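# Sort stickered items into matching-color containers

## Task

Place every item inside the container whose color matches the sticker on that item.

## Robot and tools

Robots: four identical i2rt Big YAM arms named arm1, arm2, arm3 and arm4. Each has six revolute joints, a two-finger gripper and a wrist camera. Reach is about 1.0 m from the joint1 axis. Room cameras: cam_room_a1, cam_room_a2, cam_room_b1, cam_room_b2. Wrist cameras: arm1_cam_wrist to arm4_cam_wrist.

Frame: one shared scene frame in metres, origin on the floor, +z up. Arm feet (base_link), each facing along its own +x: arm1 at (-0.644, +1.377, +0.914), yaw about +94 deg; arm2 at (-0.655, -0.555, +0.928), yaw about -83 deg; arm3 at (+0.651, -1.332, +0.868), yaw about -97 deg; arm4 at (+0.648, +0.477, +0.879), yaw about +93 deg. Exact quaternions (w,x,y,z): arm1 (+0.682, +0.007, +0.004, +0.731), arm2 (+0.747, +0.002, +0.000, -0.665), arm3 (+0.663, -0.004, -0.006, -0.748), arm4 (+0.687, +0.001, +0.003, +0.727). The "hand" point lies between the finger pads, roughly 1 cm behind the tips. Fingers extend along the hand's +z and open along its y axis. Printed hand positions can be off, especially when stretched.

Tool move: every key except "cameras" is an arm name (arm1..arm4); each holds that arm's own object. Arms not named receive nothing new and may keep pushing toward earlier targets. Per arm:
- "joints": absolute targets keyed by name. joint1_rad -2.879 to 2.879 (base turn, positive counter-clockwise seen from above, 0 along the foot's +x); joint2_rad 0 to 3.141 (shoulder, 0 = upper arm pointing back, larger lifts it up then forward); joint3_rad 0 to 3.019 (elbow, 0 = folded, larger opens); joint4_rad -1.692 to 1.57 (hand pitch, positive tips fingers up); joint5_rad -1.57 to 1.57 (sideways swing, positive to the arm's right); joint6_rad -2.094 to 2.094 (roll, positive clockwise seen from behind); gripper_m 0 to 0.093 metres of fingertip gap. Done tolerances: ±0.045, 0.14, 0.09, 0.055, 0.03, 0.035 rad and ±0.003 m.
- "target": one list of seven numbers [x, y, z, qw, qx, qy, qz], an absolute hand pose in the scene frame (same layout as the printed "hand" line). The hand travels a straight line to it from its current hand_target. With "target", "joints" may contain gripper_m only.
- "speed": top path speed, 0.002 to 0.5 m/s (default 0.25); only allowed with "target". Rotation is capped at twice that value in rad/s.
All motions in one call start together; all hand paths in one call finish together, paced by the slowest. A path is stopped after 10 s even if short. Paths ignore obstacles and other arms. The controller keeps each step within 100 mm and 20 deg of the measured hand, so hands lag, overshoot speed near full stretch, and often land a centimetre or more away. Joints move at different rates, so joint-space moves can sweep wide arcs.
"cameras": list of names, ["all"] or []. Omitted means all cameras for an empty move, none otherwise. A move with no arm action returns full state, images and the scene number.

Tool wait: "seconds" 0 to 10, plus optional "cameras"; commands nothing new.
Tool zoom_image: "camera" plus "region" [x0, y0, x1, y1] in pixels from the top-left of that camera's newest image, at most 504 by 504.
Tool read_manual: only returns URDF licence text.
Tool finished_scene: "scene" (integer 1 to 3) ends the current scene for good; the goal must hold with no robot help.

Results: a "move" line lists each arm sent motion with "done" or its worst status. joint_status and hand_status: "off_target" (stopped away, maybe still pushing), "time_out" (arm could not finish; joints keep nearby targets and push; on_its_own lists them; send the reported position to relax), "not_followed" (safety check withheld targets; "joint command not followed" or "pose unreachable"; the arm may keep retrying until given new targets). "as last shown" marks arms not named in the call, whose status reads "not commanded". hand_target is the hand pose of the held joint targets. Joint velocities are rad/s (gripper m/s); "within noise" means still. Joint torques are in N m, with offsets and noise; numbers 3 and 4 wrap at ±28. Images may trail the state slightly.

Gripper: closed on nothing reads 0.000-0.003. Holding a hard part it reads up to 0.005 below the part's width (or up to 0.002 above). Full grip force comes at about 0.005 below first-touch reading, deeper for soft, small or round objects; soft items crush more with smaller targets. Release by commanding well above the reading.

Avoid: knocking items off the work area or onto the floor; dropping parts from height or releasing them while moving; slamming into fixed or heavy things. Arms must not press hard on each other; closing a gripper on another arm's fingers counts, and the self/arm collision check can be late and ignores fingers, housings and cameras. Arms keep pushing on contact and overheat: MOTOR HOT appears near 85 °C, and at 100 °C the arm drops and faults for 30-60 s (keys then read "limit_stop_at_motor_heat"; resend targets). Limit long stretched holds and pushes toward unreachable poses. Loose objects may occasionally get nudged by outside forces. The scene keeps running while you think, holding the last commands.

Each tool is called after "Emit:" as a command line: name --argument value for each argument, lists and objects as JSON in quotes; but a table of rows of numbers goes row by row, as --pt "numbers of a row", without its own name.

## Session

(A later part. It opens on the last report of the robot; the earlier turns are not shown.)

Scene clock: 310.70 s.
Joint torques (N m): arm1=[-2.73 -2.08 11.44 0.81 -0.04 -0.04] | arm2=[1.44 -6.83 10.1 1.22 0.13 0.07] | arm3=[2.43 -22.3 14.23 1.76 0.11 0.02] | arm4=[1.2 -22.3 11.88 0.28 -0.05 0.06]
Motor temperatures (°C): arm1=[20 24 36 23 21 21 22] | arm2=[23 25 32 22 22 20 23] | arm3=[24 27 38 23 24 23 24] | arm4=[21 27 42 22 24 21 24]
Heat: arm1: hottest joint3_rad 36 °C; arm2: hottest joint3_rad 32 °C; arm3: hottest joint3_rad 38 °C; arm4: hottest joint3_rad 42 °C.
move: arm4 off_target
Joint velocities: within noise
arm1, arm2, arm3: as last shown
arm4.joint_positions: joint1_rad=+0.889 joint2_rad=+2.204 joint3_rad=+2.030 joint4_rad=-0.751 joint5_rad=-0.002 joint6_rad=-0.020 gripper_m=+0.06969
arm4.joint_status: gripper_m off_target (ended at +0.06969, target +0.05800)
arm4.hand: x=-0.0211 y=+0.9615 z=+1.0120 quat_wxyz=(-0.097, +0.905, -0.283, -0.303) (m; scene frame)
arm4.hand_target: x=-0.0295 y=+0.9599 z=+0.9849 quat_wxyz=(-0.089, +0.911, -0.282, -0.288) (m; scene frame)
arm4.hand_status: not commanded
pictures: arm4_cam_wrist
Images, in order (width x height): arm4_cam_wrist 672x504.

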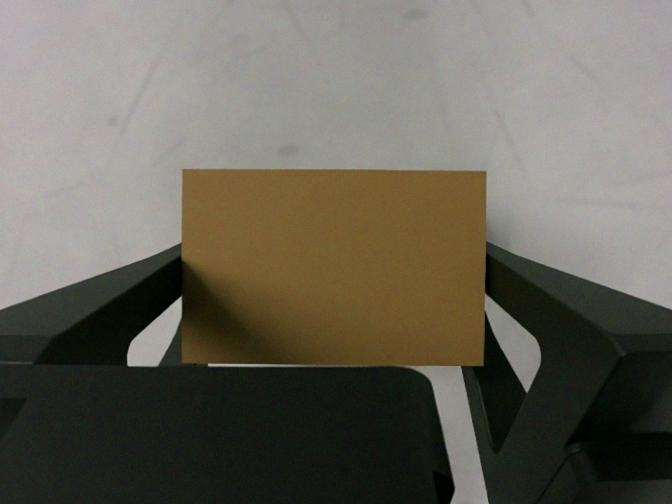

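Emit:
move --arm3 '{"target": [-0.02, -0.962, 1.095, 0.0903, -0.9064, 0.2480, 0.3299], "speed": 0.12}' --arm4 '{"target": [-0.014, 0.955, 1.065, 0.1011, -0.8977, 0.2779, 0.3267], "speed": 0.12}' --cameras '["arm3_cam_wrist", "arm4_cam_wrist"]'

Emit:
move --arm3 '{"target": [0.09, -1.012, 1.11, 0.0903, -0.9064, 0.2480, 0.3299], "speed": 0.15}' --arm4 '{"target": [0.1, 0.86, 1.10, 0.1011, -0.8977, 0.2779, 0.3267], "speed": 0.15}' --cameras '["arm3_cam_wrist", "arm4_cam_wrist", "cam_room_a1", "cam_room_a2"]'

Scene clock: 317.37 s.
Joint torques (N m): arm1=[-2.61 -2.02 11.3 0.92 0 -0.08] | arm2=[1.49 -6.95 10.09 1.21 0.13 0.07] | arm3=[2.2 -24.82 14.5 0.98 0.01 -0.01] | arm4=[0.67 -28.4 9.69 0.55 -0.06 0.03]
Motor temperatures (°C): arm1=[20 24 36 23 21 21 22] | arm2=[23 25 32 22 22 20 23] | arm3=[24 27 39 23 24 23 24] | arm4=[21 27 42 22 24 21 25]
Heat: arm1: hottest joint3_rad 36 °C; arm2: hottest joint3_rad 32 °C; arm3: hottest joint3_rad 39 °C; arm4: hottest joint3_rad 42 °C.
move: arm3 off_target; arm4 off_target
Joint velocities: within noise
arm1, arm2: as last shown
arm3.joint_positions: joint1_rad=-1.952 joint2_rad=+1.955 joint3_rad=+1.779 joint4_rad=-0.761 joint5_rad=+0.037 joint6_rad=+0.022 gripper_m=+0.05327
arm3.joint_status: not commanded
arm3.hand: x=-0.0032 y=-0.9622 z=+1.0512 quat_wxyz=(+0.085, -0.917, +0.254, +0.296) (m; scene frame)
arm3.hand_target: x=-0.0177 y=-0.9631 z=+1.0949 quat_wxyz=(+0.090, -0.906, +0.248, +0.330) (m; scene frame)
arm3.hand_status: off_target (0.047 m and 4.1 deg from the pose sent, 0.070 m and 3.2 deg at the start)
arm4.joint_positions: joint1_rad=+0.889 joint2_rad=+2.137 joint3_rad=+2.005 joint4_rad=-0.751 joint5_rad=-0.009 joint6_rad=-0.020 gripper_m=+0.06968
arm4.joint_status: not commanded
arm4.hand: x=-0.0152 y=+0.9562 z=+1.0518 quat_wxyz=(-0.101, +0.899, -0.280, -0.322) (m; scene frame)
arm4.hand_target: x=-0.0140 y=+0.9550 z=+1.0651 quat_wxyz=(-0.101, +0.898, -0.278, -0.327) (m; scene frame)
arm4.hand_status: off_target (0.013 m and 0.6 deg from the pose sent, 0.054 m and 2.9 deg at the start)
pictures: arm3_cam_wrist, arm4_cam_wrist
Images, in order (width x height): arm3_cam_wrist 672x504, arm4_cam_wrist 672x504.

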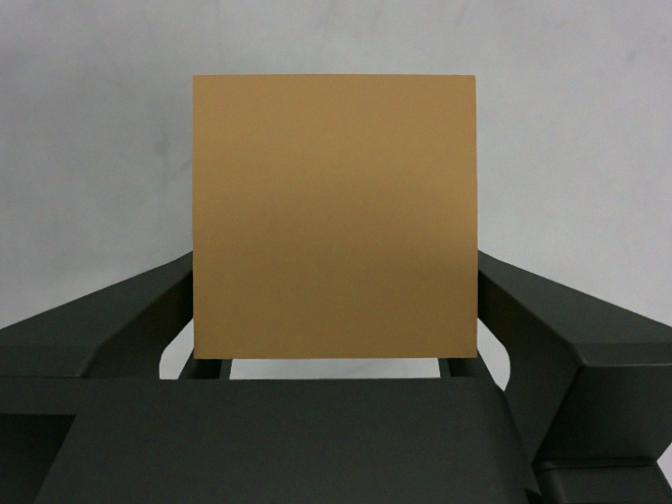

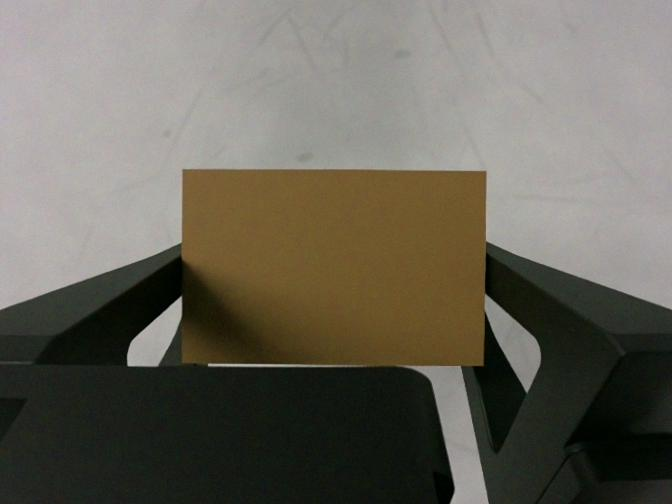

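Scene clock: 318.97 s.
Joint torques (N m): arm1=[-2.84 -2.37 11.34 0.8 -0.07 -0.04] | arm2=[1.49 -6.83 10.1 1.2 0.12 0.07] | arm3=[1.32 -19.19 9.48 2 -0.06 -0.12] | arm4=[1.67 -20.78 9.13 1.72 0.2 0.14]
Motor temperatures (°C): arm1=[20 24 36 23 21 21 22] | arm2=[23 25 32 22 22 20 23] | arm3=[24 27 38 23 24 23 24] | arm4=[21 27 41 22 24 21 25]
Heat: arm1: hottest joint3_rad 36 °C; arm2: hottest joint3_rad 32 °C; arm3: hottest joint3_rad 38 °C; arm4: hottest joint3_rad 41 °C.
move: arm3 done; arm4 off_target
Joint velocities: within noise
arm1, arm2: as last shown
arm3.joint_positions: joint1_rad=-1.952 joint2_rad=+1.630 joint3_rad=+1.437 joint4_rad=-0.700 joint5_rad=+0.030 joint6_rad=+0.022 gripper_m=+0.05327
arm3.joint_status: not commanded
arm3.hand: x=+0.0904 y=-1.0143 z=+1.1005 quat_wxyz=(+0.087, -0.910, +0.251, +0.317) (m; scene frame)
arm3.hand_target: x=+0.0901 y=-1.0120 z=+1.1100 quat_wxyz=(+0.090, -0.906, +0.248, +0.330) (m; scene frame)
arm3.hand_status: done (0.010 m and 1.6 deg from the pose sent, 0.121 m and 4.1 deg at the start)
arm4.joint_positions: joint1_rad=+0.901 joint2_rad=+1.714 joint3_rad=+1.465 joint4_rad=-0.663 joint5_rad=-0.004 joint6_rad=-0.020 gripper_m=+0.06967
arm4.joint_status: not commanded
arm4.hand: x=+0.1050 y=+0.8608 z=+1.0854 quat_wxyz=(-0.096, +0.905, -0.277, -0.309) (m; scene frame)
arm4.hand_target: x=+0.1002 y=+0.8597 z=+1.1000 quat_wxyz=(-0.101, +0.898, -0.278, -0.327) (m; scene frame)
arm4.hand_status: off_target (0.016 m and 2.2 deg from the pose sent, 0.158 m and 0.6 deg at the start)
pictures: arm3_cam_wrist, arm4_cam_wrist, cam_room_a1, cam_room_a2
Images, in order (width x height): arm3_cam_wrist 672x504, arm4_cam_wrist 672x504, cam_room_a1 672x504, cam_room_a2 672x504.

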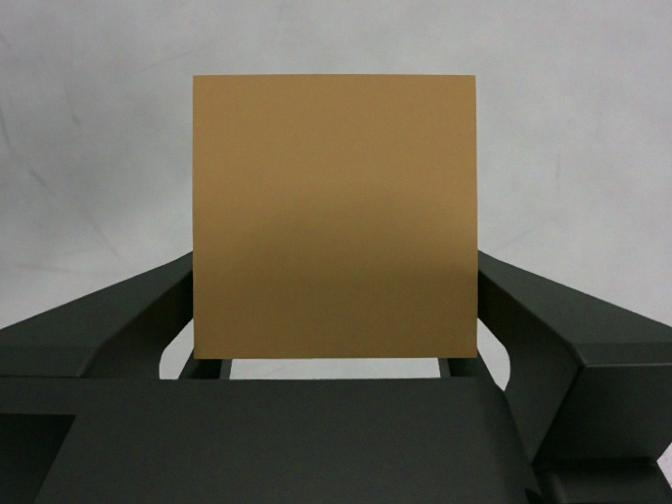

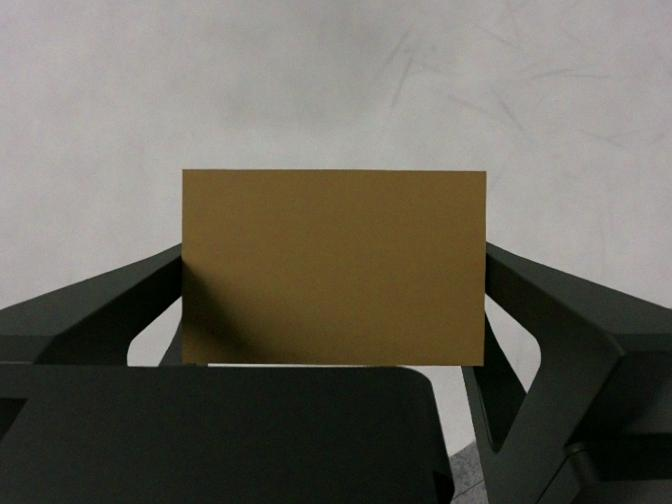

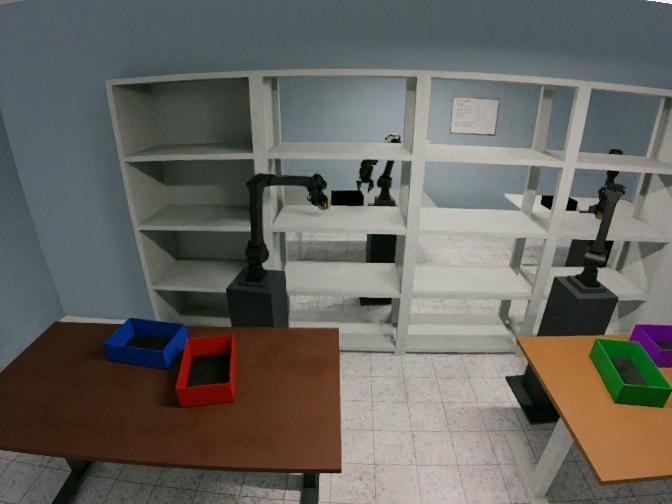

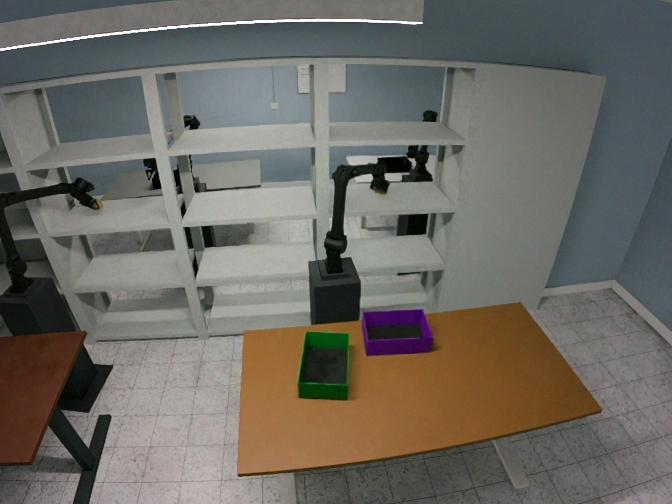

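Emit:
move --arm3 '{"target": [0.35, -1.158, 1.15, 0.0903, -0.9064, 0.2480, 0.3299], "speed": 0.22}' --arm4 '{"target": [0.33, 0.69, 1.15, 0.1011, -0.8977, 0.2779, 0.3267], "speed": 0.22}'

Emit:
move --arm3 '{"joints": {"joint2_rad": 0.921, "joint3_rad": 1.192, "joint4_rad": -1.3, "joint5_rad": 0, "joint6_rad": 0}}' --arm4 '{"joints": {"joint2_rad": 0.921, "joint3_rad": 1.192, "joint4_rad": -1.3, "joint5_rad": 0, "joint6_rad": 0}}' --cameras '["cam_room_a1", "cam_room_a2"]'

Scene clock: 325.07 s.
Joint torques (N m): arm1=[-2.84 -2.32 11.41 0.98 -0.1 -0.01] | arm2=[1.55 -6.77 10.1 1.2 0.13 0.07] | arm3=[1.73 -3.02 9.69 1.07 0.14 -0.06] | arm4=[1.44 -4.78 9.61 0.69 0.25 0.14]
Motor temperatures (°C): arm1=[20 24 36 23 21 21 22] | arm2=[23 25 32 22 22 20 23] | arm3=[24 27 37 23 24 23 24] | arm4=[21 27 41 22 24 21 25]
Heat: arm1: hottest joint3_rad 36 °C; arm2: hottest joint3_rad 32 °C; arm3: hottest joint3_rad 37 °C; arm4: hottest joint3_rad 41 °C.
move: arm3 done; arm4 done
Joint velocities: within noise
arm1, arm2: as last shown
arm3.joint_positions: joint1_rad=-1.952 joint2_rad=+0.783 joint3_rad=+0.863 joint4_rad=-0.930 joint5_rad=+0.031 joint6_rad=+0.022 gripper_m=+0.05327
arm3.joint_status: not commanded
arm3.hand: x=+0.3505 y=-1.1562 z=+1.1544 quat_wxyz=(+0.092, -0.903, +0.250, +0.336) (m; scene frame)
arm3.hand_target: x=+0.3500 y=-1.1579 z=+1.1501 quat_wxyz=(+0.090, -0.906, +0.248, +0.330) (m; scene frame)
arm3.hand_status: done (0.005 m and 0.9 deg from the pose sent, 0.301 m and 1.6 deg at the start)
arm4.joint_positions: joint1_rad=+0.931 joint2_rad=+0.902 joint3_rad=+0.877 joint4_rad=-0.837 joint5_rad=+0.017 joint6_rad=+0.002 gripper_m=+0.06967
arm4.joint_status: not commanded
arm4.hand: x=+0.3309 y=+0.6923 z=+1.1520 quat_wxyz=(-0.105, +0.897, -0.274, -0.332) (m; scene frame)
arm4.hand_target: x=+0.3301 y=+0.6900 z=+1.1499 quat_wxyz=(-0.101, +0.898, -0.278, -0.327) (m; scene frame)
arm4.hand_status: done (0.003 m and 0.9 deg from the pose sent, 0.290 m and 2.2 deg at the start)
pictures: none

Scene clock: 326.23 s.
Joint torques (N m): arm1=[-2.61 -1.79 11.36 0.79 -0.06 -0.03] | arm2=[1.38 -6.89 10.14 1.24 0.13 0.07] | arm3=[1.61 -4.84 13 0.69 -0.07 -0.12] | arm4=[1.73 -5.25 11.4 0.51 -0.09 0.03]
Motor temperatures (°C): arm1=[20 24 36 23 21 21 22] | arm2=[23 25 32 22 22 20 23] | arm3=[24 27 37 23 24 23 24] | arm4=[21 27 41 22 24 21 25]
Heat: arm1: hottest joint3_rad 36 °C; arm2: hottest joint3_rad 32 °C; arm3: hottest joint3_rad 37 °C; arm4: hottest joint3_rad 41 °C.
move: arm3 done; arm4 done
Joint velocities: within noise
arm1, arm2: as last shown
arm3.joint_positions: joint1_rad=-1.952 joint2_rad=+0.918 joint3_rad=+1.151 joint4_rad=-1.294 joint5_rad=+0.002 joint6_rad=+0.008 gripper_m=+0.05327
arm3.joint_status: all done
arm3.hand: x=+0.3545 y=-1.1633 z=+1.2091 quat_wxyz=(+0.057, -0.937, +0.246, +0.242) (m; scene frame)
arm3.hand_target: x=+0.3494 y=-1.1632 z=+1.2278 quat_wxyz=(+0.059, -0.935, +0.238, +0.257) (m; scene frame)
arm3.hand_status: not commanded
arm4.joint_positions: joint1_rad=+0.931 joint2_rad=+0.919 joint3_rad=+1.158 joint4_rad=-1.289 joint5_rad=+0.004 joint6_rad=+0.002 gripper_m=+0.06967
arm4.joint_status: all done
arm4.hand: x=+0.3657 y=+0.6671 z=+1.2280 quat_wxyz=(-0.073, +0.925, -0.280, -0.248) (m; scene frame)
arm4.hand_target: x=+0.3624 y=+0.6655 z=+1.2428 quat_wxyz=(-0.074, +0.923, -0.274, -0.258) (m; scene frame)
arm4.hand_status: not commanded
pictures: cam_room_a1, cam_room_a2
Images, in order (width x height): cam_room_a1 672x504, cam_room_a2 672x504.

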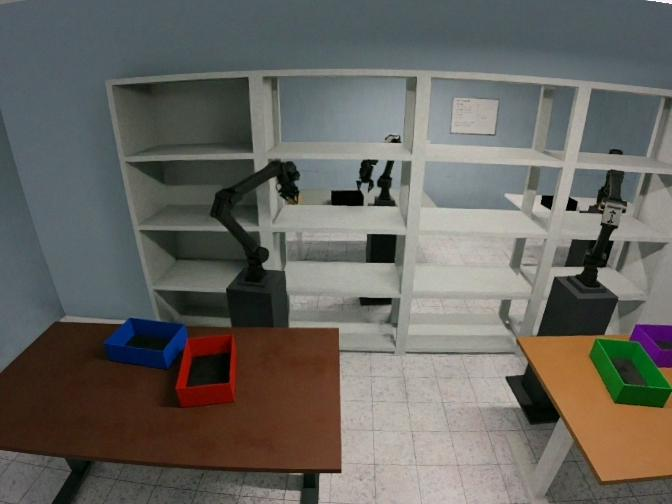

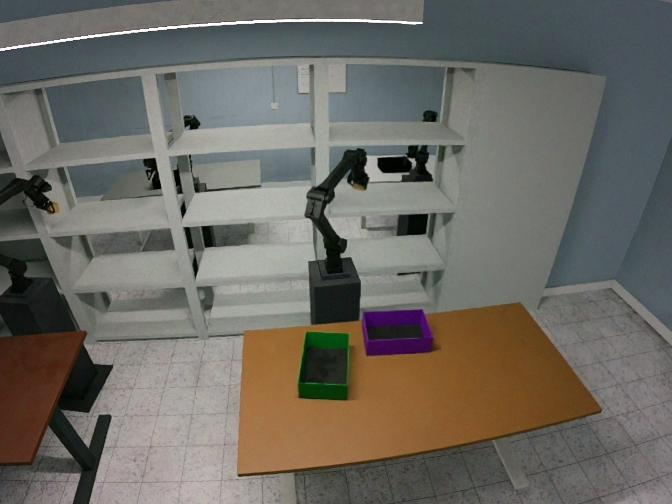

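Emit:
move --arm3 '{"joints": {"joint1_rad": 0.97}}' --arm4 '{"joints": {"joint1_rad": -1.131}}' --cameras '["cam_room_a1", "cam_room_a2", "arm3_cam_wrist", "arm4_cam_wrist"]'

Scene clock: 333.10 s.
Joint torques (N m): arm1=[-3.08 -1.96 11.43 0.81 -0.1 -0.04] | arm2=[1.49 -6.95 10.11 1.2 0.13 0.07] | arm3=[1.73 -5.6 12.94 0.76 0.12 -0.11] | arm4=[0.5 -4.89 11.29 0.43 0.04 0.03]
Motor temperatures (°C): arm1=[20 24 37 23 21 21 22] | arm2=[23 25 32 22 22 20 23] | arm3=[24 26 37 23 24 23 24] | arm4=[21 26 41 22 24 21 25]
Heat: arm1: hottest joint3_rad 37 °C; arm2: hottest joint3_rad 32 °C; arm3: hottest joint3_rad 37 °C; arm4: hottest joint3_rad 41 °C.
move: arm3 done; arm4 done
Joint velocities: within noise
arm1, arm2: as last shown
arm3.joint_positions: joint1_rad=+0.962 joint2_rad=+0.929 joint3_rad=+1.151 joint4_rad=-1.294 joint5_rad=-0.003 joint6_rad=+0.006 gripper_m=+0.05327
arm3.joint_status: all done
arm3.hand: x=+0.9045 y=-1.5541 z=+1.2114 quat_wxyz=(-0.234, -0.347, -0.904, +0.092) (m; scene frame)
arm3.hand_target: x=+0.9075 y=-1.5533 z=+1.2337 quat_wxyz=(-0.253, -0.339, -0.901, +0.100) (m; scene frame)
arm3.hand_status: not commanded
arm4.joint_positions: joint1_rad=-1.130 joint2_rad=+0.919 joint3_rad=+1.158 joint4_rad=-1.289 joint5_rad=+0.001 joint6_rad=+0.002 gripper_m=+0.06967
arm4.joint_status: all done
arm4.hand: x=+0.9493 y=+0.6405 z=+1.2254 quat_wxyz=(-0.247, +0.237, -0.937, -0.062) (m; scene frame)
arm4.hand_target: x=+0.9511 y=+0.6415 z=+1.2401 quat_wxyz=(-0.257, +0.237, -0.935, -0.065) (m; scene frame)
arm4.hand_status: not commanded
pictures: arm3_cam_wrist, arm4_cam_wrist, cam_room_a1, cam_room_a2
Images, in order (width x height): arm3_cam_wrist 672x504, arm4_cam_wrist 672x504, cam_room_a1 672x504, cam_room_a2 672x504.

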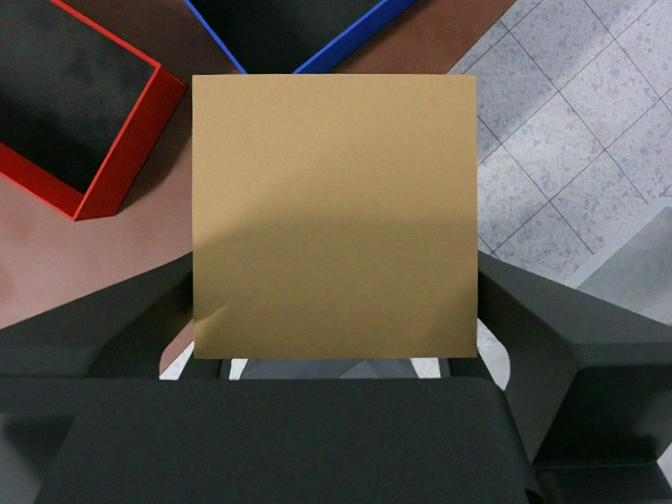

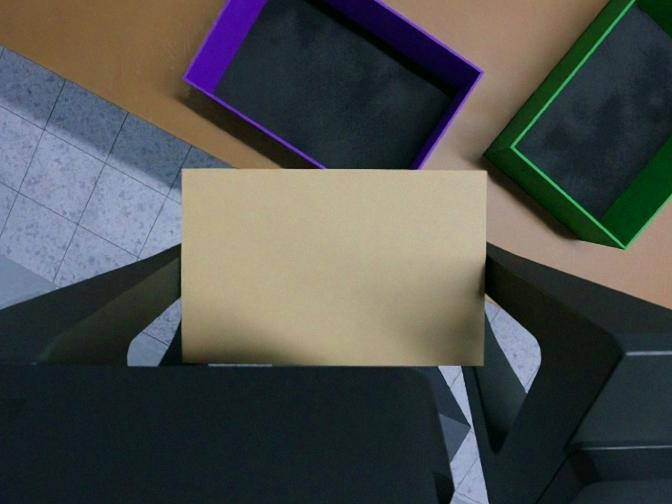

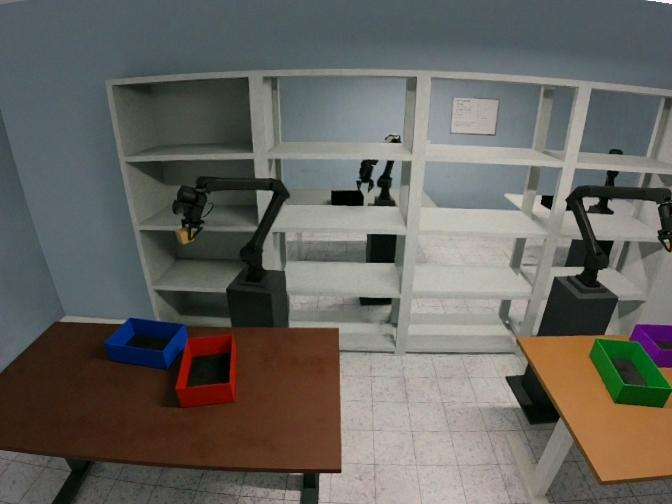

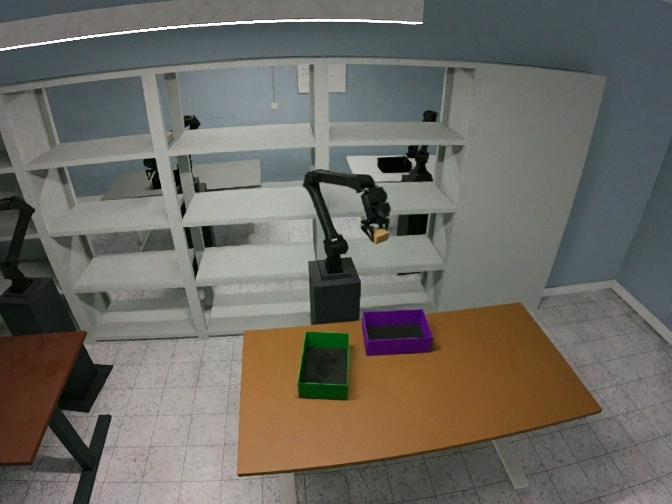

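Emit:
move --arm3 '{"target": [1.135, -1.75, 0.96, 0.1892, 0.1281, 0.9732, -0.0249], "speed": 0.2}' --arm4 '{"target": [1.1, 0.725, 0.96, 0.1898, -0.1026, 0.9762, 0.0199], "speed": 0.2}' --cameras '["cam_room_a1", "cam_room_a2", "arm3_cam_wrist", "arm4_cam_wrist"]'

Scene clock: 368.40 s.
Joint torques (N m): arm1=[-2.73 -1.55 11.23 1.05 -0.08 -0.07] | arm2=[1.38 -6.89 10.1 1.22 0.13 0.07] | arm3=[-0.09 -20.37 12.83 0.77 -0.26 -0.12] | arm4=[0.97 -14.56 10.58 1.07 0.31 0.18]
Motor temperatures (°C): arm1=[20 24 37 23 21 21 22] | arm2=[23 25 32 22 22 20 23] | arm3=[24 25 38 23 24 23 25] | arm4=[21 24 40 22 24 21 26]
Heat: arm1: hottest joint3_rad 37 °C; arm2: hottest joint3_rad 32 °C; arm3: hottest joint3_rad 38 °C; arm4: hottest joint3_rad 40 °C.
move: arm3 off_target; arm4 off_target
Joint velocities: within noise
arm1, arm2: as last shown
arm3.joint_positions: joint1_rad=+0.942 joint2_rad=+1.898 joint3_rad=+1.441 joint4_rad=-0.844 joint5_rad=-0.186 joint6_rad=-0.461 gripper_m=+0.05327
arm3.joint_status: not commanded
arm3.hand: x=+1.1232 y=-1.7269 z=+0.9357 quat_wxyz=(-0.164, -0.128, -0.978, +0.007) (m; scene frame)
arm3.hand_target: x=+1.1336 y=-1.7490 z=+0.9607 quat_wxyz=(-0.189, -0.128, -0.973, +0.025) (m; scene frame)
arm3.hand_status: off_target (0.036 m and 3.6 deg from the pose sent, 0.393 m and 27.9 deg at the start)
arm4.joint_positions: joint1_rad=-1.092 joint2_rad=+1.581 joint3_rad=+1.007 joint4_rad=-0.684 joint5_rad=+0.118 joint6_rad=+0.298 gripper_m=+0.06967
arm4.joint_status: not commanded
arm4.hand: x=+1.0803 y=+0.7095 z=+0.9423 quat_wxyz=(-0.163, +0.108, -0.981, -0.008) (m; scene frame)
arm4.hand_target: x=+1.0988 y=+0.7245 z=+0.9607 quat_wxyz=(-0.190, +0.103, -0.976, -0.020) (m; scene frame)
arm4.hand_status: off_target (0.031 m and 3.5 deg from the pose sent, 0.317 m and 18.0 deg at the start)
pictures: arm3_cam_wrist, arm4_cam_wrist, cam_room_a1, cam_room_a2
Images, in order (width x height): arm3_cam_wrist 672x504, arm4_cam_wrist 672x504, cam_room_a1 672x504, cam_room_a2 672x504.

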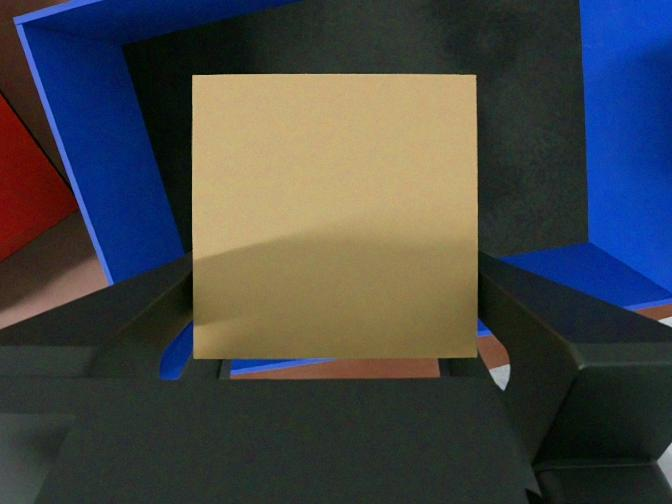

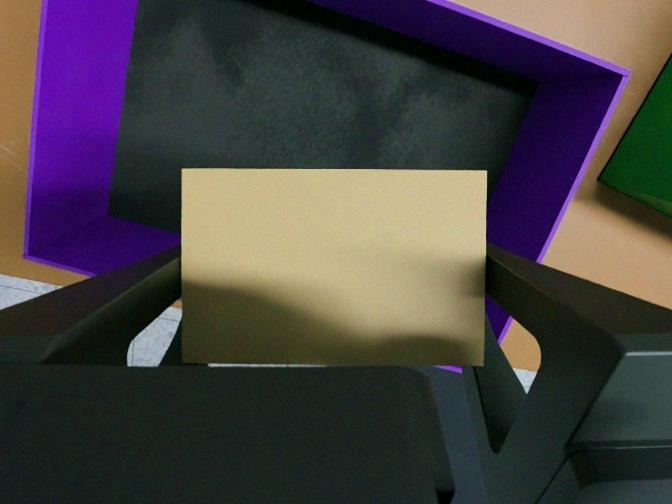

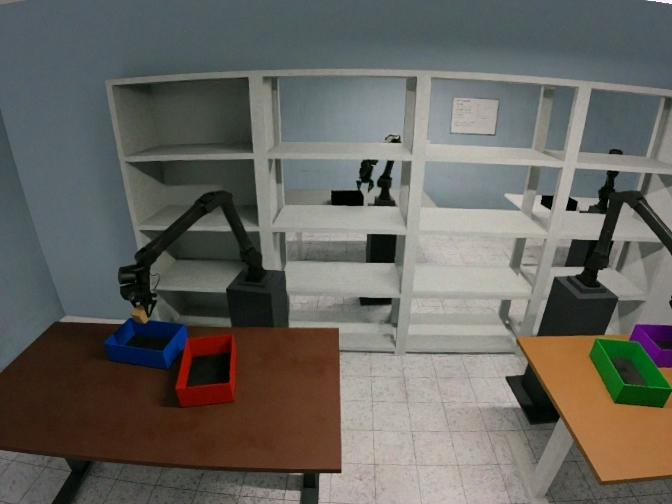

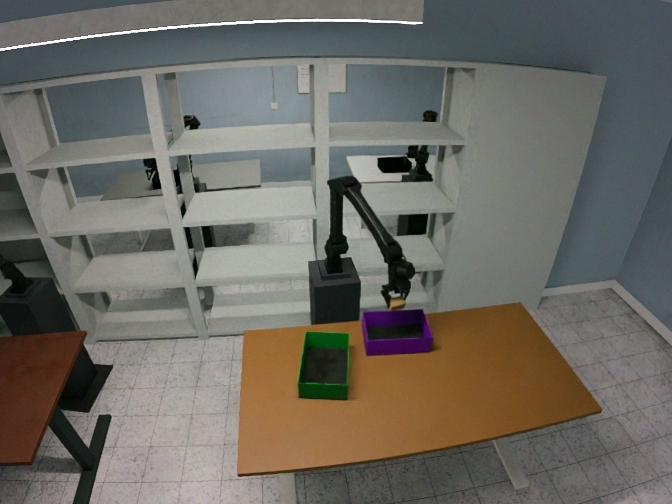

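Emit:
move --arm3 '{"target": [1.132, -1.768, 0.83, 0.1892, 0.1281, 0.9732, -0.0249], "speed": 0.15}' --arm4 '{"target": [1.106, 0.744, 0.83, 0.1898, -0.1026, 0.9762, 0.0199], "speed": 0.15}' --cameras '["cam_room_a1", "cam_room_a2", "arm3_cam_wrist", "arm4_cam_wrist"]'

Scene clock: 400.33 s.
Joint torques (N m): arm1=[-2.61 -2.78 11.56 0.68 -0.04 -0.05] | arm2=[1.49 -6.89 10.13 1.21 0.13 0.07] | arm3=[0.21 -21.83 7.34 1.2 -0.28 -0.12] | arm4=[1.85 -16.09 6.11 1.21 0.32 0.17]
Motor temperatures (°C): arm1=[20 24 37 23 21 21 22] | arm2=[23 25 32 22 22 20 23] | arm3=[24 26 35 23 24 23 25] | arm4=[21 24 41 22 24 21 26]
Heat: arm1: hottest joint3_rad 37 °C; arm2: hottest joint3_rad 32 °C; arm3: hottest joint3_rad 35 °C; arm4: hottest joint3_rad 41 °C.
move: arm3 done; arm4 done
Joint velocities: within noise
arm1.joint_positions: joint1_rad=-2.257 joint2_rad=+0.951 joint3_rad=+0.683 joint4_rad=-0.793 joint5_rad=-0.013 joint6_rad=-0.004 gripper_m=+0.08797
arm1.joint_status: not commanded
arm1.hand: x=-0.3575 y=+1.1777 z=+1.0698 quat_wxyz=(-0.234, -0.290, -0.925, +0.072) (m; scene frame)
arm1.hand_target: x=-0.3600 y=+1.1751 z=+1.0700 quat_wxyz=(-0.231, -0.292, -0.925, +0.073) (m; scene frame)
arm1.hand_status: not commanded
arm2.joint_positions: joint1_rad=+0.919 joint2_rad=+1.026 joint3_rad=+0.694 joint4_rad=-0.725 joint5_rad=+0.003 joint6_rad=+0.005 gripper_m=+0.08493
arm2.joint_status: not commanded
arm2.hand: x=-0.3405 y=-0.7437 z=+1.0773 quat_wxyz=(-0.245, -0.259, -0.932, +0.067) (m; scene frame)
arm2.hand_target: x=-0.3450 y=-0.7381 z=+1.0701 quat_wxyz=(-0.233, -0.256, -0.936, +0.064) (m; scene frame)
arm2.hand_status: not commanded
arm3.joint_positions: joint1_rad=+0.918 joint2_rad=+2.091 joint3_rad=+1.428 joint4_rad=-0.590 joint5_rad=-0.194 joint6_rad=-0.484 gripper_m=+0.05327
arm3.joint_status: not commanded
arm3.hand: x=+1.1364 y=-1.7602 z=+0.8314 quat_wxyz=(-0.185, -0.126, -0.974, +0.021) (m; scene frame)
arm3.hand_target: x=+1.1320 y=-1.7679 z=+0.8301 quat_wxyz=(-0.189, -0.128, -0.973, +0.025) (m; scene frame)
arm3.hand_status: done (0.009 m and 0.7 deg from the pose sent, 0.114 m and 3.7 deg at the start)
arm4.joint_positions: joint1_rad=-1.063 joint2_rad=+1.846 joint3_rad=+0.989 joint4_rad=-0.356 joint5_rad=+0.129 joint6_rad=+0.324 gripper_m=+0.06967
arm4.joint_status: not commanded
arm4.hand: x=+1.1051 y=+0.7398 z=+0.8333 quat_wxyz=(-0.186, +0.107, -0.977, -0.018) (m; scene frame)
arm4.hand_target: x=+1.1061 y=+0.7440 z=+0.8302 quat_wxyz=(-0.190, +0.103, -0.976, -0.020) (m; scene frame)
arm4.hand_status: done (0.005 m and 0.7 deg from the pose sent, 0.120 m and 3.5 deg at the start)
pictures: arm3_cam_wrist, arm4_cam_wrist, cam_room_a1, cam_room_a2
Images, in order (width x height): arm3_cam_wrist 672x504, arm4_cam_wrist 672x504, cam_room_a1 672x504, cam_room_a2 672x504.

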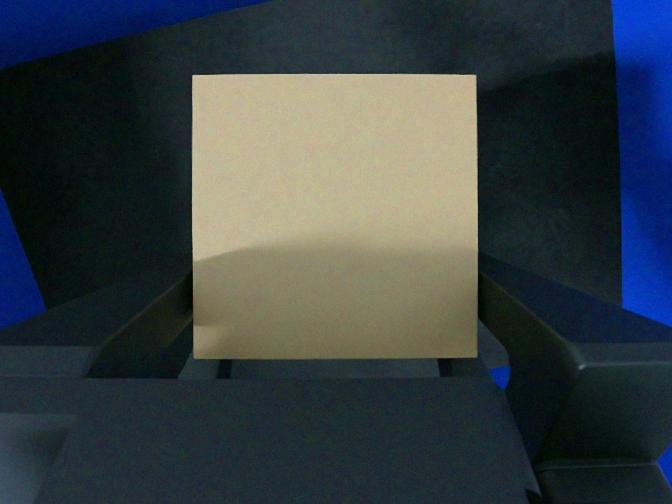

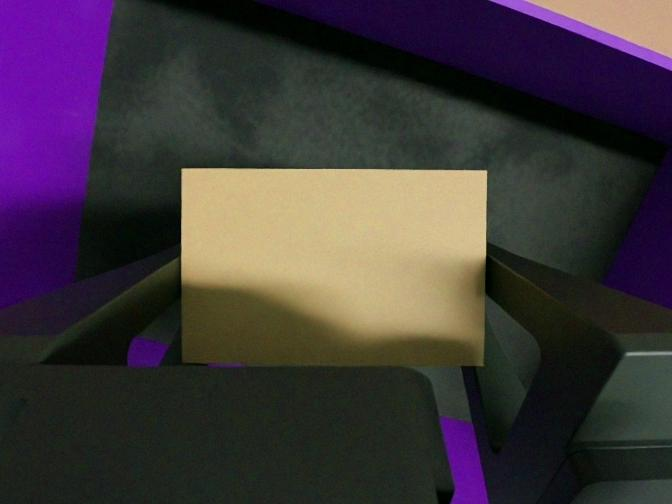

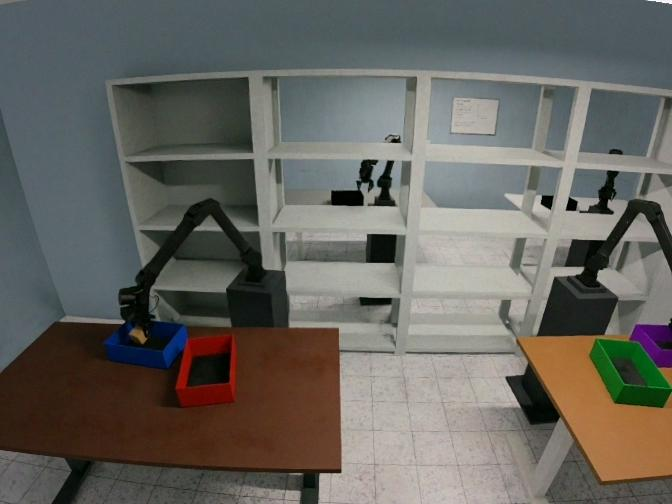

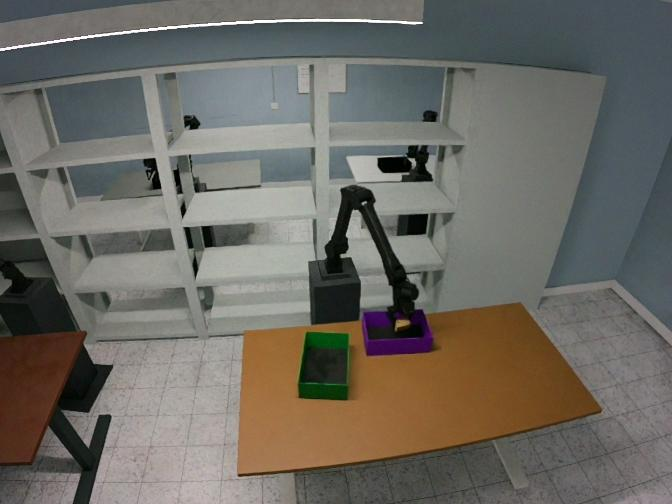

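Emit:
move --arm3 '{"target": [1.12, -1.762, 0.77, 0.1892, 0.1281, 0.9732, -0.0249], "speed": 0.12}' --arm4 '{"target": [1.09, 0.738, 0.77, 0.1898, -0.1026, 0.9762, 0.0199], "speed": 0.12}'

Emit:
move --arm3 '{"target": [1.12, -1.762, 0.748, 0.1892, 0.1281, 0.9732, -0.0249], "speed": 0.06}' --arm4 '{"target": [1.09, 0.738, 0.748, 0.1898, -0.1026, 0.9762, 0.0199], "speed": 0.06}' --cameras '["arm3_cam_wrist", "arm4_cam_wrist"]'

Scene clock: 406.63 s.
Joint torques (N m): arm1=[-2.84 -2.37 11.47 0.75 -0.08 -0.05] | arm2=[1.32 -6.95 10.14 1.22 0.13 0.08] | arm3=[0.21 -22.07 6.68 1.24 -0.27 -0.13] | arm4=[1.08 -16.44 5.12 1.1 0.33 0.16]
Motor temperatures (°C): arm1=[20 24 37 23 21 21 22] | arm2=[23 25 32 22 22 20 23] | arm3=[24 25 34 23 24 23 25] | arm4=[21 24 40 22 24 21 26]
Heat: arm1: hottest joint3_rad 37 °C; arm2: hottest joint3_rad 32 °C; arm3: hottest joint3_rad 34 °C; arm4: hottest joint3_rad 40 °C.
move: arm3 done; arm4 done
Joint velocities: within noise
arm1, arm2: as last shown
arm3.joint_positions: joint1_rad=+0.912 joint2_rad=+2.171 joint3_rad=+1.365 joint4_rad=-0.452 joint5_rad=-0.197 joint6_rad=-0.490 gripper_m=+0.05327
arm3.joint_status: not commanded
arm3.hand: x=+1.1236 y=-1.7533 z=+0.7701 quat_wxyz=(-0.184, -0.126, -0.975, +0.020) (m; scene frame)
arm3.hand_target: x=+1.1199 y=-1.7619 z=+0.7700 quat_wxyz=(-0.189, -0.128, -0.973, +0.025) (m; scene frame)
arm3.hand_status: done (0.009 m and 0.9 deg from the pose sent, 0.064 m and 0.7 deg at the start)
arm4.joint_positions: joint1_rad=-1.055 joint2_rad=+1.957 joint3_rad=+0.927 joint4_rad=-0.183 joint5_rad=+0.132 joint6_rad=+0.332 gripper_m=+0.06967
arm4.joint_status: not commanded
arm4.hand: x=+1.0889 y=+0.7335 z=+0.7734 quat_wxyz=(-0.185, +0.106, -0.977, -0.018) (m; scene frame)
arm4.hand_target: x=+1.0900 y=+0.7380 z=+0.7702 quat_wxyz=(-0.190, +0.103, -0.976, -0.020) (m; scene frame)
arm4.hand_status: done (0.006 m and 0.7 deg from the pose sent, 0.065 m and 0.7 deg at the start)
pictures: none

Scene clock: 407.70 s.
Joint torques (N m): arm1=[-2.84 -1.96 11.43 1.01 -0.08 -0.05] | arm2=[1.32 -7 10.11 1.2 0.13 0.07] | arm3=[0.21 -20.01 6.64 1.07 -0.2 -0.11] | arm4=[1.14 -16.21 4.78 1.13 0.38 0.19]
Motor temperatures (°C): arm1=[20 24 37 23 21 21 22] | arm2=[23 25 32 22 22 20 23] | arm3=[24 26 34 23 24 23 25] | arm4=[21 24 39 22 24 21 26]
Heat: arm1: hottest joint3_rad 37 °C; arm2: hottest joint3_rad 32 °C; arm3: hottest joint3_rad 34 °C; arm4: hottest joint3_rad 39 °C.
move: arm3 off_target; arm4 done
Joint velocities: within noise
arm1, arm2: as last shown
arm3.joint_positions: joint1_rad=+0.910 joint2_rad=+2.192 joint3_rad=+1.365 joint4_rad=-0.407 joint5_rad=-0.199 joint6_rad=-0.491 gripper_m=+0.05327
arm3.joint_status: not commanded
arm3.hand: x=+1.1271 y=-1.7577 z=+0.7607 quat_wxyz=(-0.194, -0.124, -0.973, +0.027) (m; scene frame)
arm3.hand_target: x=+1.1199 y=-1.7617 z=+0.7482 quat_wxyz=(-0.189, -0.128, -0.973, +0.025) (m; scene frame)
arm3.hand_status: off_target (0.015 m and 0.7 deg from the pose sent, 0.024 m and 0.9 deg at the start)
arm4.joint_positions: joint1_rad=-1.055 joint2_rad=+2.007 joint3_rad=+0.927 joint4_rad=-0.130 joint5_rad=+0.132 joint6_rad=+0.332 gripper_m=+0.06967
arm4.joint_status: not commanded
arm4.hand: x=+1.0888 y=+0.7334 z=+0.7535 quat_wxyz=(-0.187, +0.106, -0.976, -0.018) (m; scene frame)
arm4.hand_target: x=+1.0899 y=+0.7379 z=+0.7481 quat_wxyz=(-0.190, +0.103, -0.976, -0.020) (m; scene frame)
arm4.hand_status: done (0.007 m and 0.6 deg from the pose sent, 0.026 m and 0.7 deg at the start)
pictures: arm3_cam_wrist, arm4_cam_wrist
Images, in order (width x height): arm3_cam_wrist 672x504, arm4_cam_wrist 672x504.

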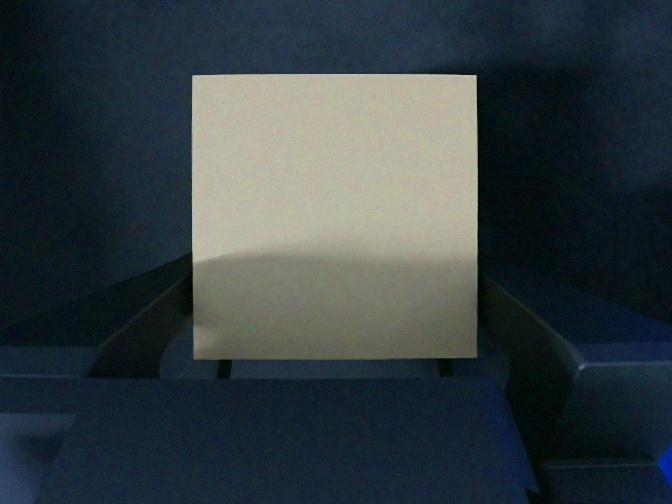

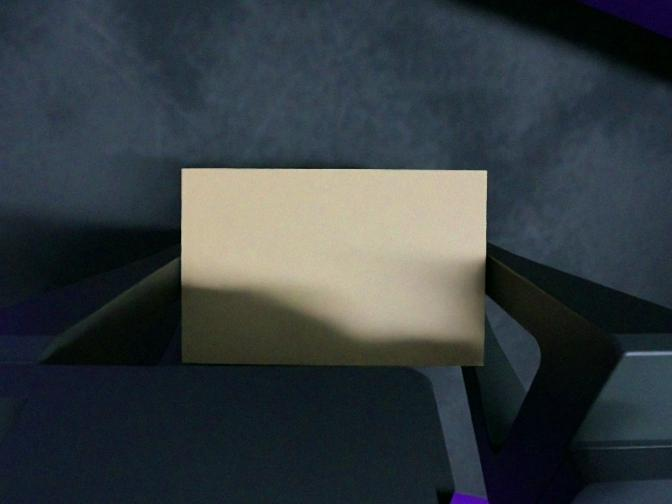

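Emit:
move --arm3 '{"target": [1.122, -1.762, 0.733, 0.2022, 0.1266, 0.9707, -0.0266], "speed": 0.06}' --arm4 '{"target": [1.09, 0.738, 0.728, 0.1898, -0.1026, 0.9762, 0.0199], "speed": 0.06}' --cameras '["arm3_cam_wrist", "arm4_cam_wrist"]'

Scene clock: 414.57 s.
Joint torques (N m): arm1=[-2.78 -2.08 11.43 0.87 -0.09 -0.04] | arm2=[1.38 -6.95 10.09 1.21 0.13 0.07] | arm3=[0.21 -18.84 5.59 1.31 -0.13 -0.1] | arm4=[0.97 -14.33 4.96 1.11 0.29 0.15]
Motor temperatures (°C): arm1=[20 24 37 23 21 21 21] | arm2=[23 25 32 22 22 20 23] | arm3=[24 26 34 23 24 23 25] | arm4=[21 24 38 22 24 21 27]
Heat: arm1: hottest joint3_rad 37 °C; arm2: hottest joint3_rad 32 °C; arm3: hottest joint3_rad 34 °C; arm4: hottest joint3_rad 38 °C.
move: arm3 off_target; arm4 off_target
Joint velocities: within noise
arm1, arm2: as last shown
arm3.joint_positions: joint1_rad=+0.910 joint2_rad=+2.205 joint3_rad=+1.365 joint4_rad=-0.349 joint5_rad=-0.214 joint6_rad=-0.491 gripper_m=+0.05327
arm3.joint_status: not commanded
arm3.hand: x=+1.1361 y=-1.7631 z=+0.7587 quat_wxyz=(-0.216, -0.120, -0.968, +0.035) (m; scene frame)
arm3.hand_target: x=+1.1217 y=-1.7611 z=+0.7338 quat_wxyz=(-0.202, -0.126, -0.971, +0.027) (m; scene frame)
arm3.hand_status: off_target (0.029 m and 2.0 deg from the pose sent, 0.029 m and 1.0 deg at the start)
arm4.joint_positions: joint1_rad=-1.055 joint2_rad=+2.039 joint3_rad=+0.927 joint4_rad=-0.083 joint5_rad=+0.133 joint6_rad=+0.334 gripper_m=+0.06967
arm4.joint_status: not commanded
arm4.hand: x=+1.0911 y=+0.7350 z=+0.7423 quat_wxyz=(-0.194, +0.104, -0.975, -0.022) (m; scene frame)
arm4.hand_target: x=+1.0895 y=+0.7376 z=+0.7284 quat_wxyz=(-0.190, +0.103, -0.976, -0.020) (m; scene frame)
arm4.hand_status: off_target (0.015 m and 0.6 deg from the pose sent, 0.026 m and 0.6 deg at the start)
pictures: arm3_cam_wrist, arm4_cam_wrist
Images, in order (width x height): arm3_cam_wrist 672x504, arm4_cam_wrist 672x504.

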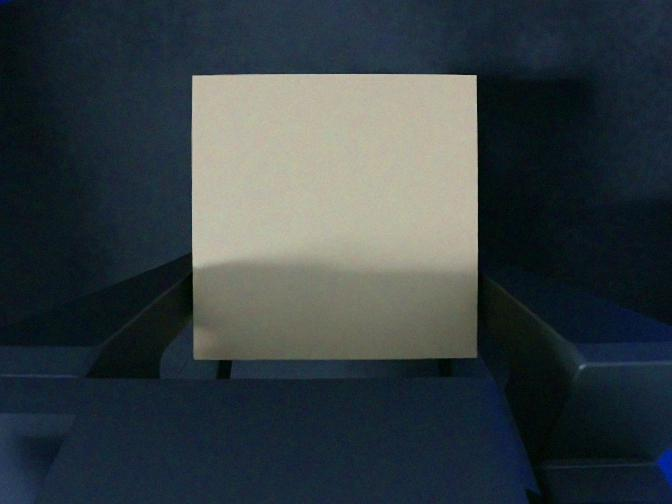

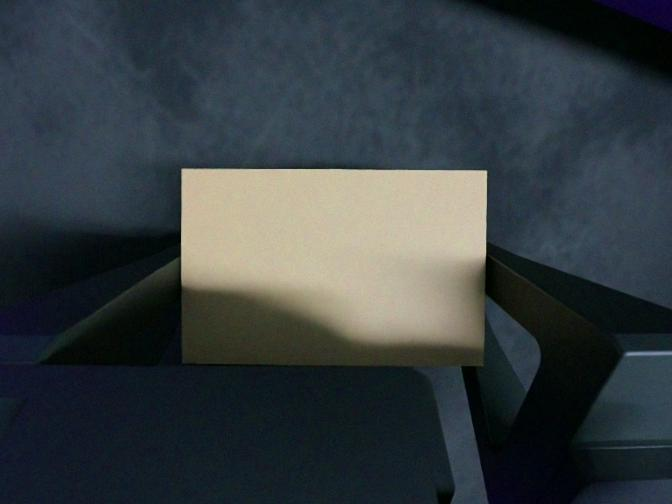

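Emit:
move --arm3 '{"target": [1.126, -1.762, 0.737, 0.2816, 0.1251, 0.9506, -0.0371], "speed": 0.06}' --arm4 '{"target": [1.096, 0.738, 0.726, 0.2406, -0.1014, 0.9650, 0.0253], "speed": 0.06}' --cameras '["arm3_cam_wrist", "arm4_cam_wrist", "cam_room_a1", "cam_room_a2"]'

Emit:
zoom_image --camera "cam_room_a1" --region '[90, 270, 210, 380]'

Emit:
zoom_image --camera "cam_room_a2" --region '[340, 260, 460, 370]'

Scene clock: 431.70 s.
Joint torques (N m): arm1=[-2.02 -2.32 11.36 0.76 -0.08 -0.02] | arm2=[1.38 -6.77 10.11 1.21 0.13 0.08] | arm3=[0.32 -19.55 5.19 1.44 -0.19 0.04] | arm4=[1.2 -15.27 3.64 1.24 0.31 0.02]
Motor temperatures (°C): arm1=[20 24 37 23 21 21 21] | arm2=[23 25 32 22 22 20 23] | arm3=[24 26 32 23 24 23 25] | arm4=[21 25 36 22 24 21 27]
Heat: arm1: hottest joint3_rad 37 °C; arm2: hottest joint3_rad 32 °C; arm3: hottest joint3_rad 32 °C; arm4: hottest joint3_rad 36 °C.
move: arm3 off_target; arm4 off_target
Joint velocities: within noise
arm1, arm2: as last shown
arm3.joint_positions: joint1_rad=+0.889 joint2_rad=+2.205 joint3_rad=+1.268 joint4_rad=-0.118 joint5_rad=-0.297 joint6_rad=-0.480 gripper_m=+0.05327
arm3.joint_status: not commanded
arm3.hand: x=+1.1364 y=-1.7626 z=+0.7527 quat_wxyz=(-0.289, -0.114, -0.949, +0.043) (m; scene frame)
arm3.hand_target: x=+1.1258 y=-1.7616 z=+0.7372 quat_wxyz=(-0.281, -0.125, -0.951, +0.037) (m; scene frame)
arm3.hand_status: off_target (0.019 m and 1.7 deg from the pose sent, 0.024 m and 7.8 deg at the start)
arm4.joint_positions: joint1_rad=-1.049 joint2_rad=+2.060 joint3_rad=+0.896 joint4_rad=+0.075 joint5_rad=+0.170 joint6_rad=+0.334 gripper_m=+0.06967
arm4.joint_status: not commanded
arm4.hand: x=+1.1031 y=+0.7385 z=+0.7408 quat_wxyz=(-0.248, +0.098, -0.963, -0.029) (m; scene frame)
arm4.hand_target: x=+1.0957 y=+0.7376 z=+0.7265 quat_wxyz=(-0.240, +0.101, -0.965, -0.025) (m; scene frame)
arm4.hand_status: off_target (0.016 m and 1.0 deg from the pose sent, 0.017 m and 5.5 deg at the start)
pictures: arm3_cam_wrist, arm4_cam_wrist, cam_room_a1, cam_room_a2
Images, in order (width x height): arm3_cam_wrist 672x504, arm4_cam_wrist 672x504, cam_room_a1 672x504, cam_room_a2 672x504.

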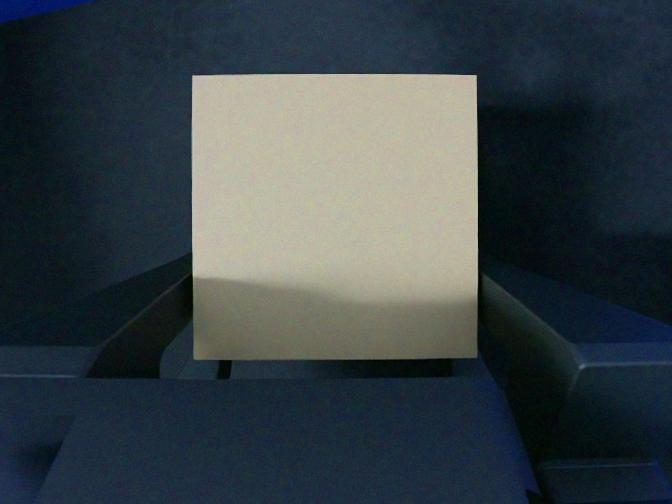

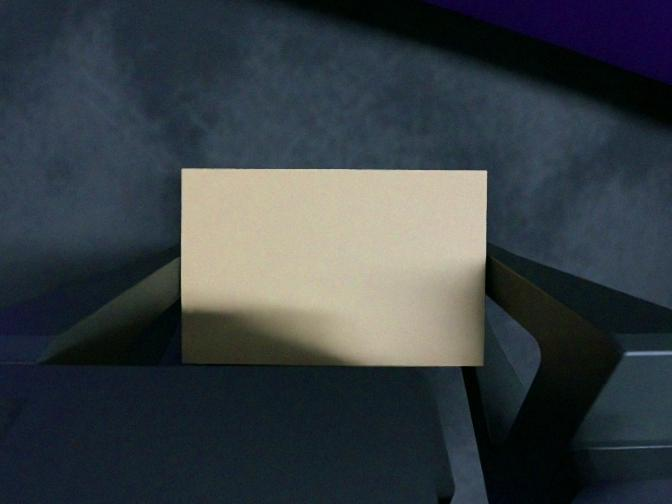

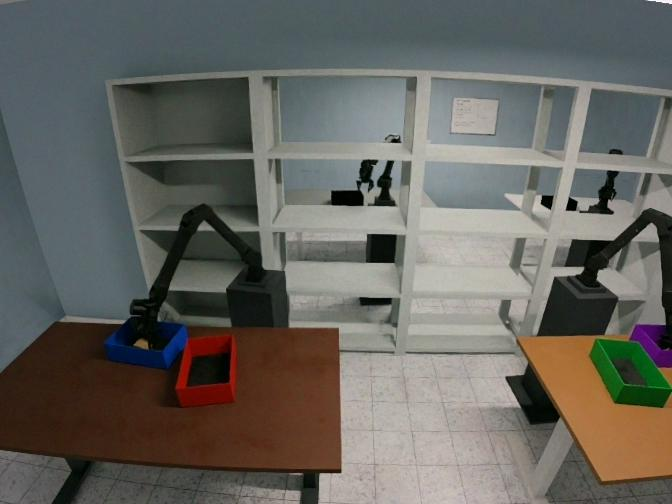

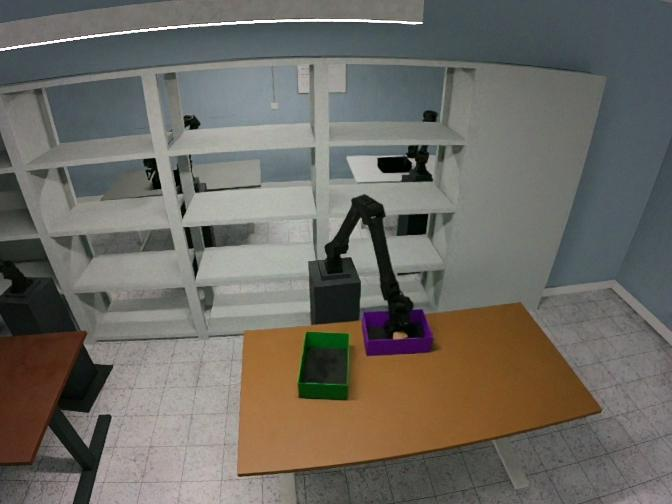

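Scaled by 4.200.

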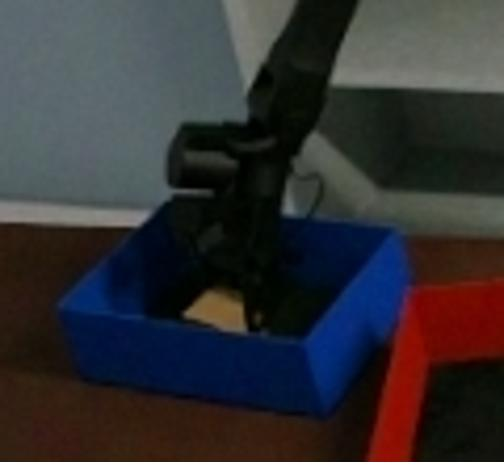

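Scaled by 4.200.

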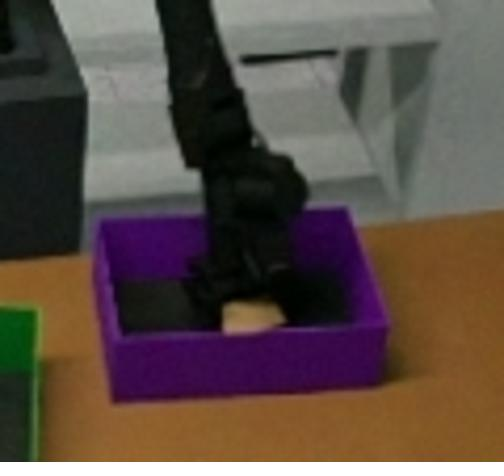

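Emit:
move --arm3 '{"target": [1.122, -1.762, 0.725, 0.2816, 0.1251, 0.9506, -0.0371], "speed": 0.06}' --arm4 '{"target": [1.092, 0.738, 0.718, 0.2406, -0.1014, 0.9650, 0.0253], "speed": 0.06}'

Scene clock: 437.77 s.
Joint torques (N m): arm1=[-2.96 -2.2 11.33 0.85 -0.05 -0.06] | arm2=[1.49 -7 10.13 1.22 0.14 0.08] | arm3=[0.38 -17.85 5.27 1.61 -0.09 -0.02] | arm4=[1.55 -14.04 3.55 1.16 0.2 0.11]
Motor temperatures (°C): arm1=[20 24 37 23 21 21 21] | arm2=[23 25 32 22 22 20 23] | arm3=[24 26 32 23 24 23 25] | arm4=[21 25 35 22 24 21 27]
Heat: arm1: hottest joint3_rad 37 °C; arm2: hottest joint3_rad 32 °C; arm3: hottest joint3_rad 32 °C; arm4: hottest joint3_rad 35 °C.
move: arm3 off_target; arm4 off_target
Joint velocities: within noise
arm1, arm2: as last shown
arm3.joint_positions: joint1_rad=+0.885 joint2_rad=+2.205 joint3_rad=+1.260 joint4_rad=-0.095 joint5_rad=-0.302 joint6_rad=-0.480 gripper_m=+0.05327
arm3.joint_status: not commanded
arm3.hand: x=+1.1351 y=-1.7641 z=+0.7522 quat_wxyz=(-0.296, -0.114, -0.947, +0.046) (m; scene frame)
arm3.hand_target: x=+1.1214 y=-1.7612 z=+0.7260 quat_wxyz=(-0.282, -0.125, -0.951, +0.037) (m; scene frame)
arm3.hand_status: off_target (0.030 m and 2.3 deg from the pose sent, 0.031 m and 1.7 deg at the start)
arm4.joint_positions: joint1_rad=-1.045 joint2_rad=+2.064 joint3_rad=+0.890 joint4_rad=+0.101 joint5_rad=+0.176 joint6_rad=+0.334 gripper_m=+0.06967
arm4.joint_status: not commanded
arm4.hand: x=+1.1036 y=+0.7401 z=+0.7401 quat_wxyz=(-0.256, +0.098, -0.961, -0.031) (m; scene frame)
arm4.hand_target: x=+1.0915 y=+0.7373 z=+0.7191 quat_wxyz=(-0.241, +0.101, -0.965, -0.025) (m; scene frame)
arm4.hand_status: off_target (0.025 m and 1.9 deg from the pose sent, 0.025 m and 1.0 deg at the start)
pictures: none


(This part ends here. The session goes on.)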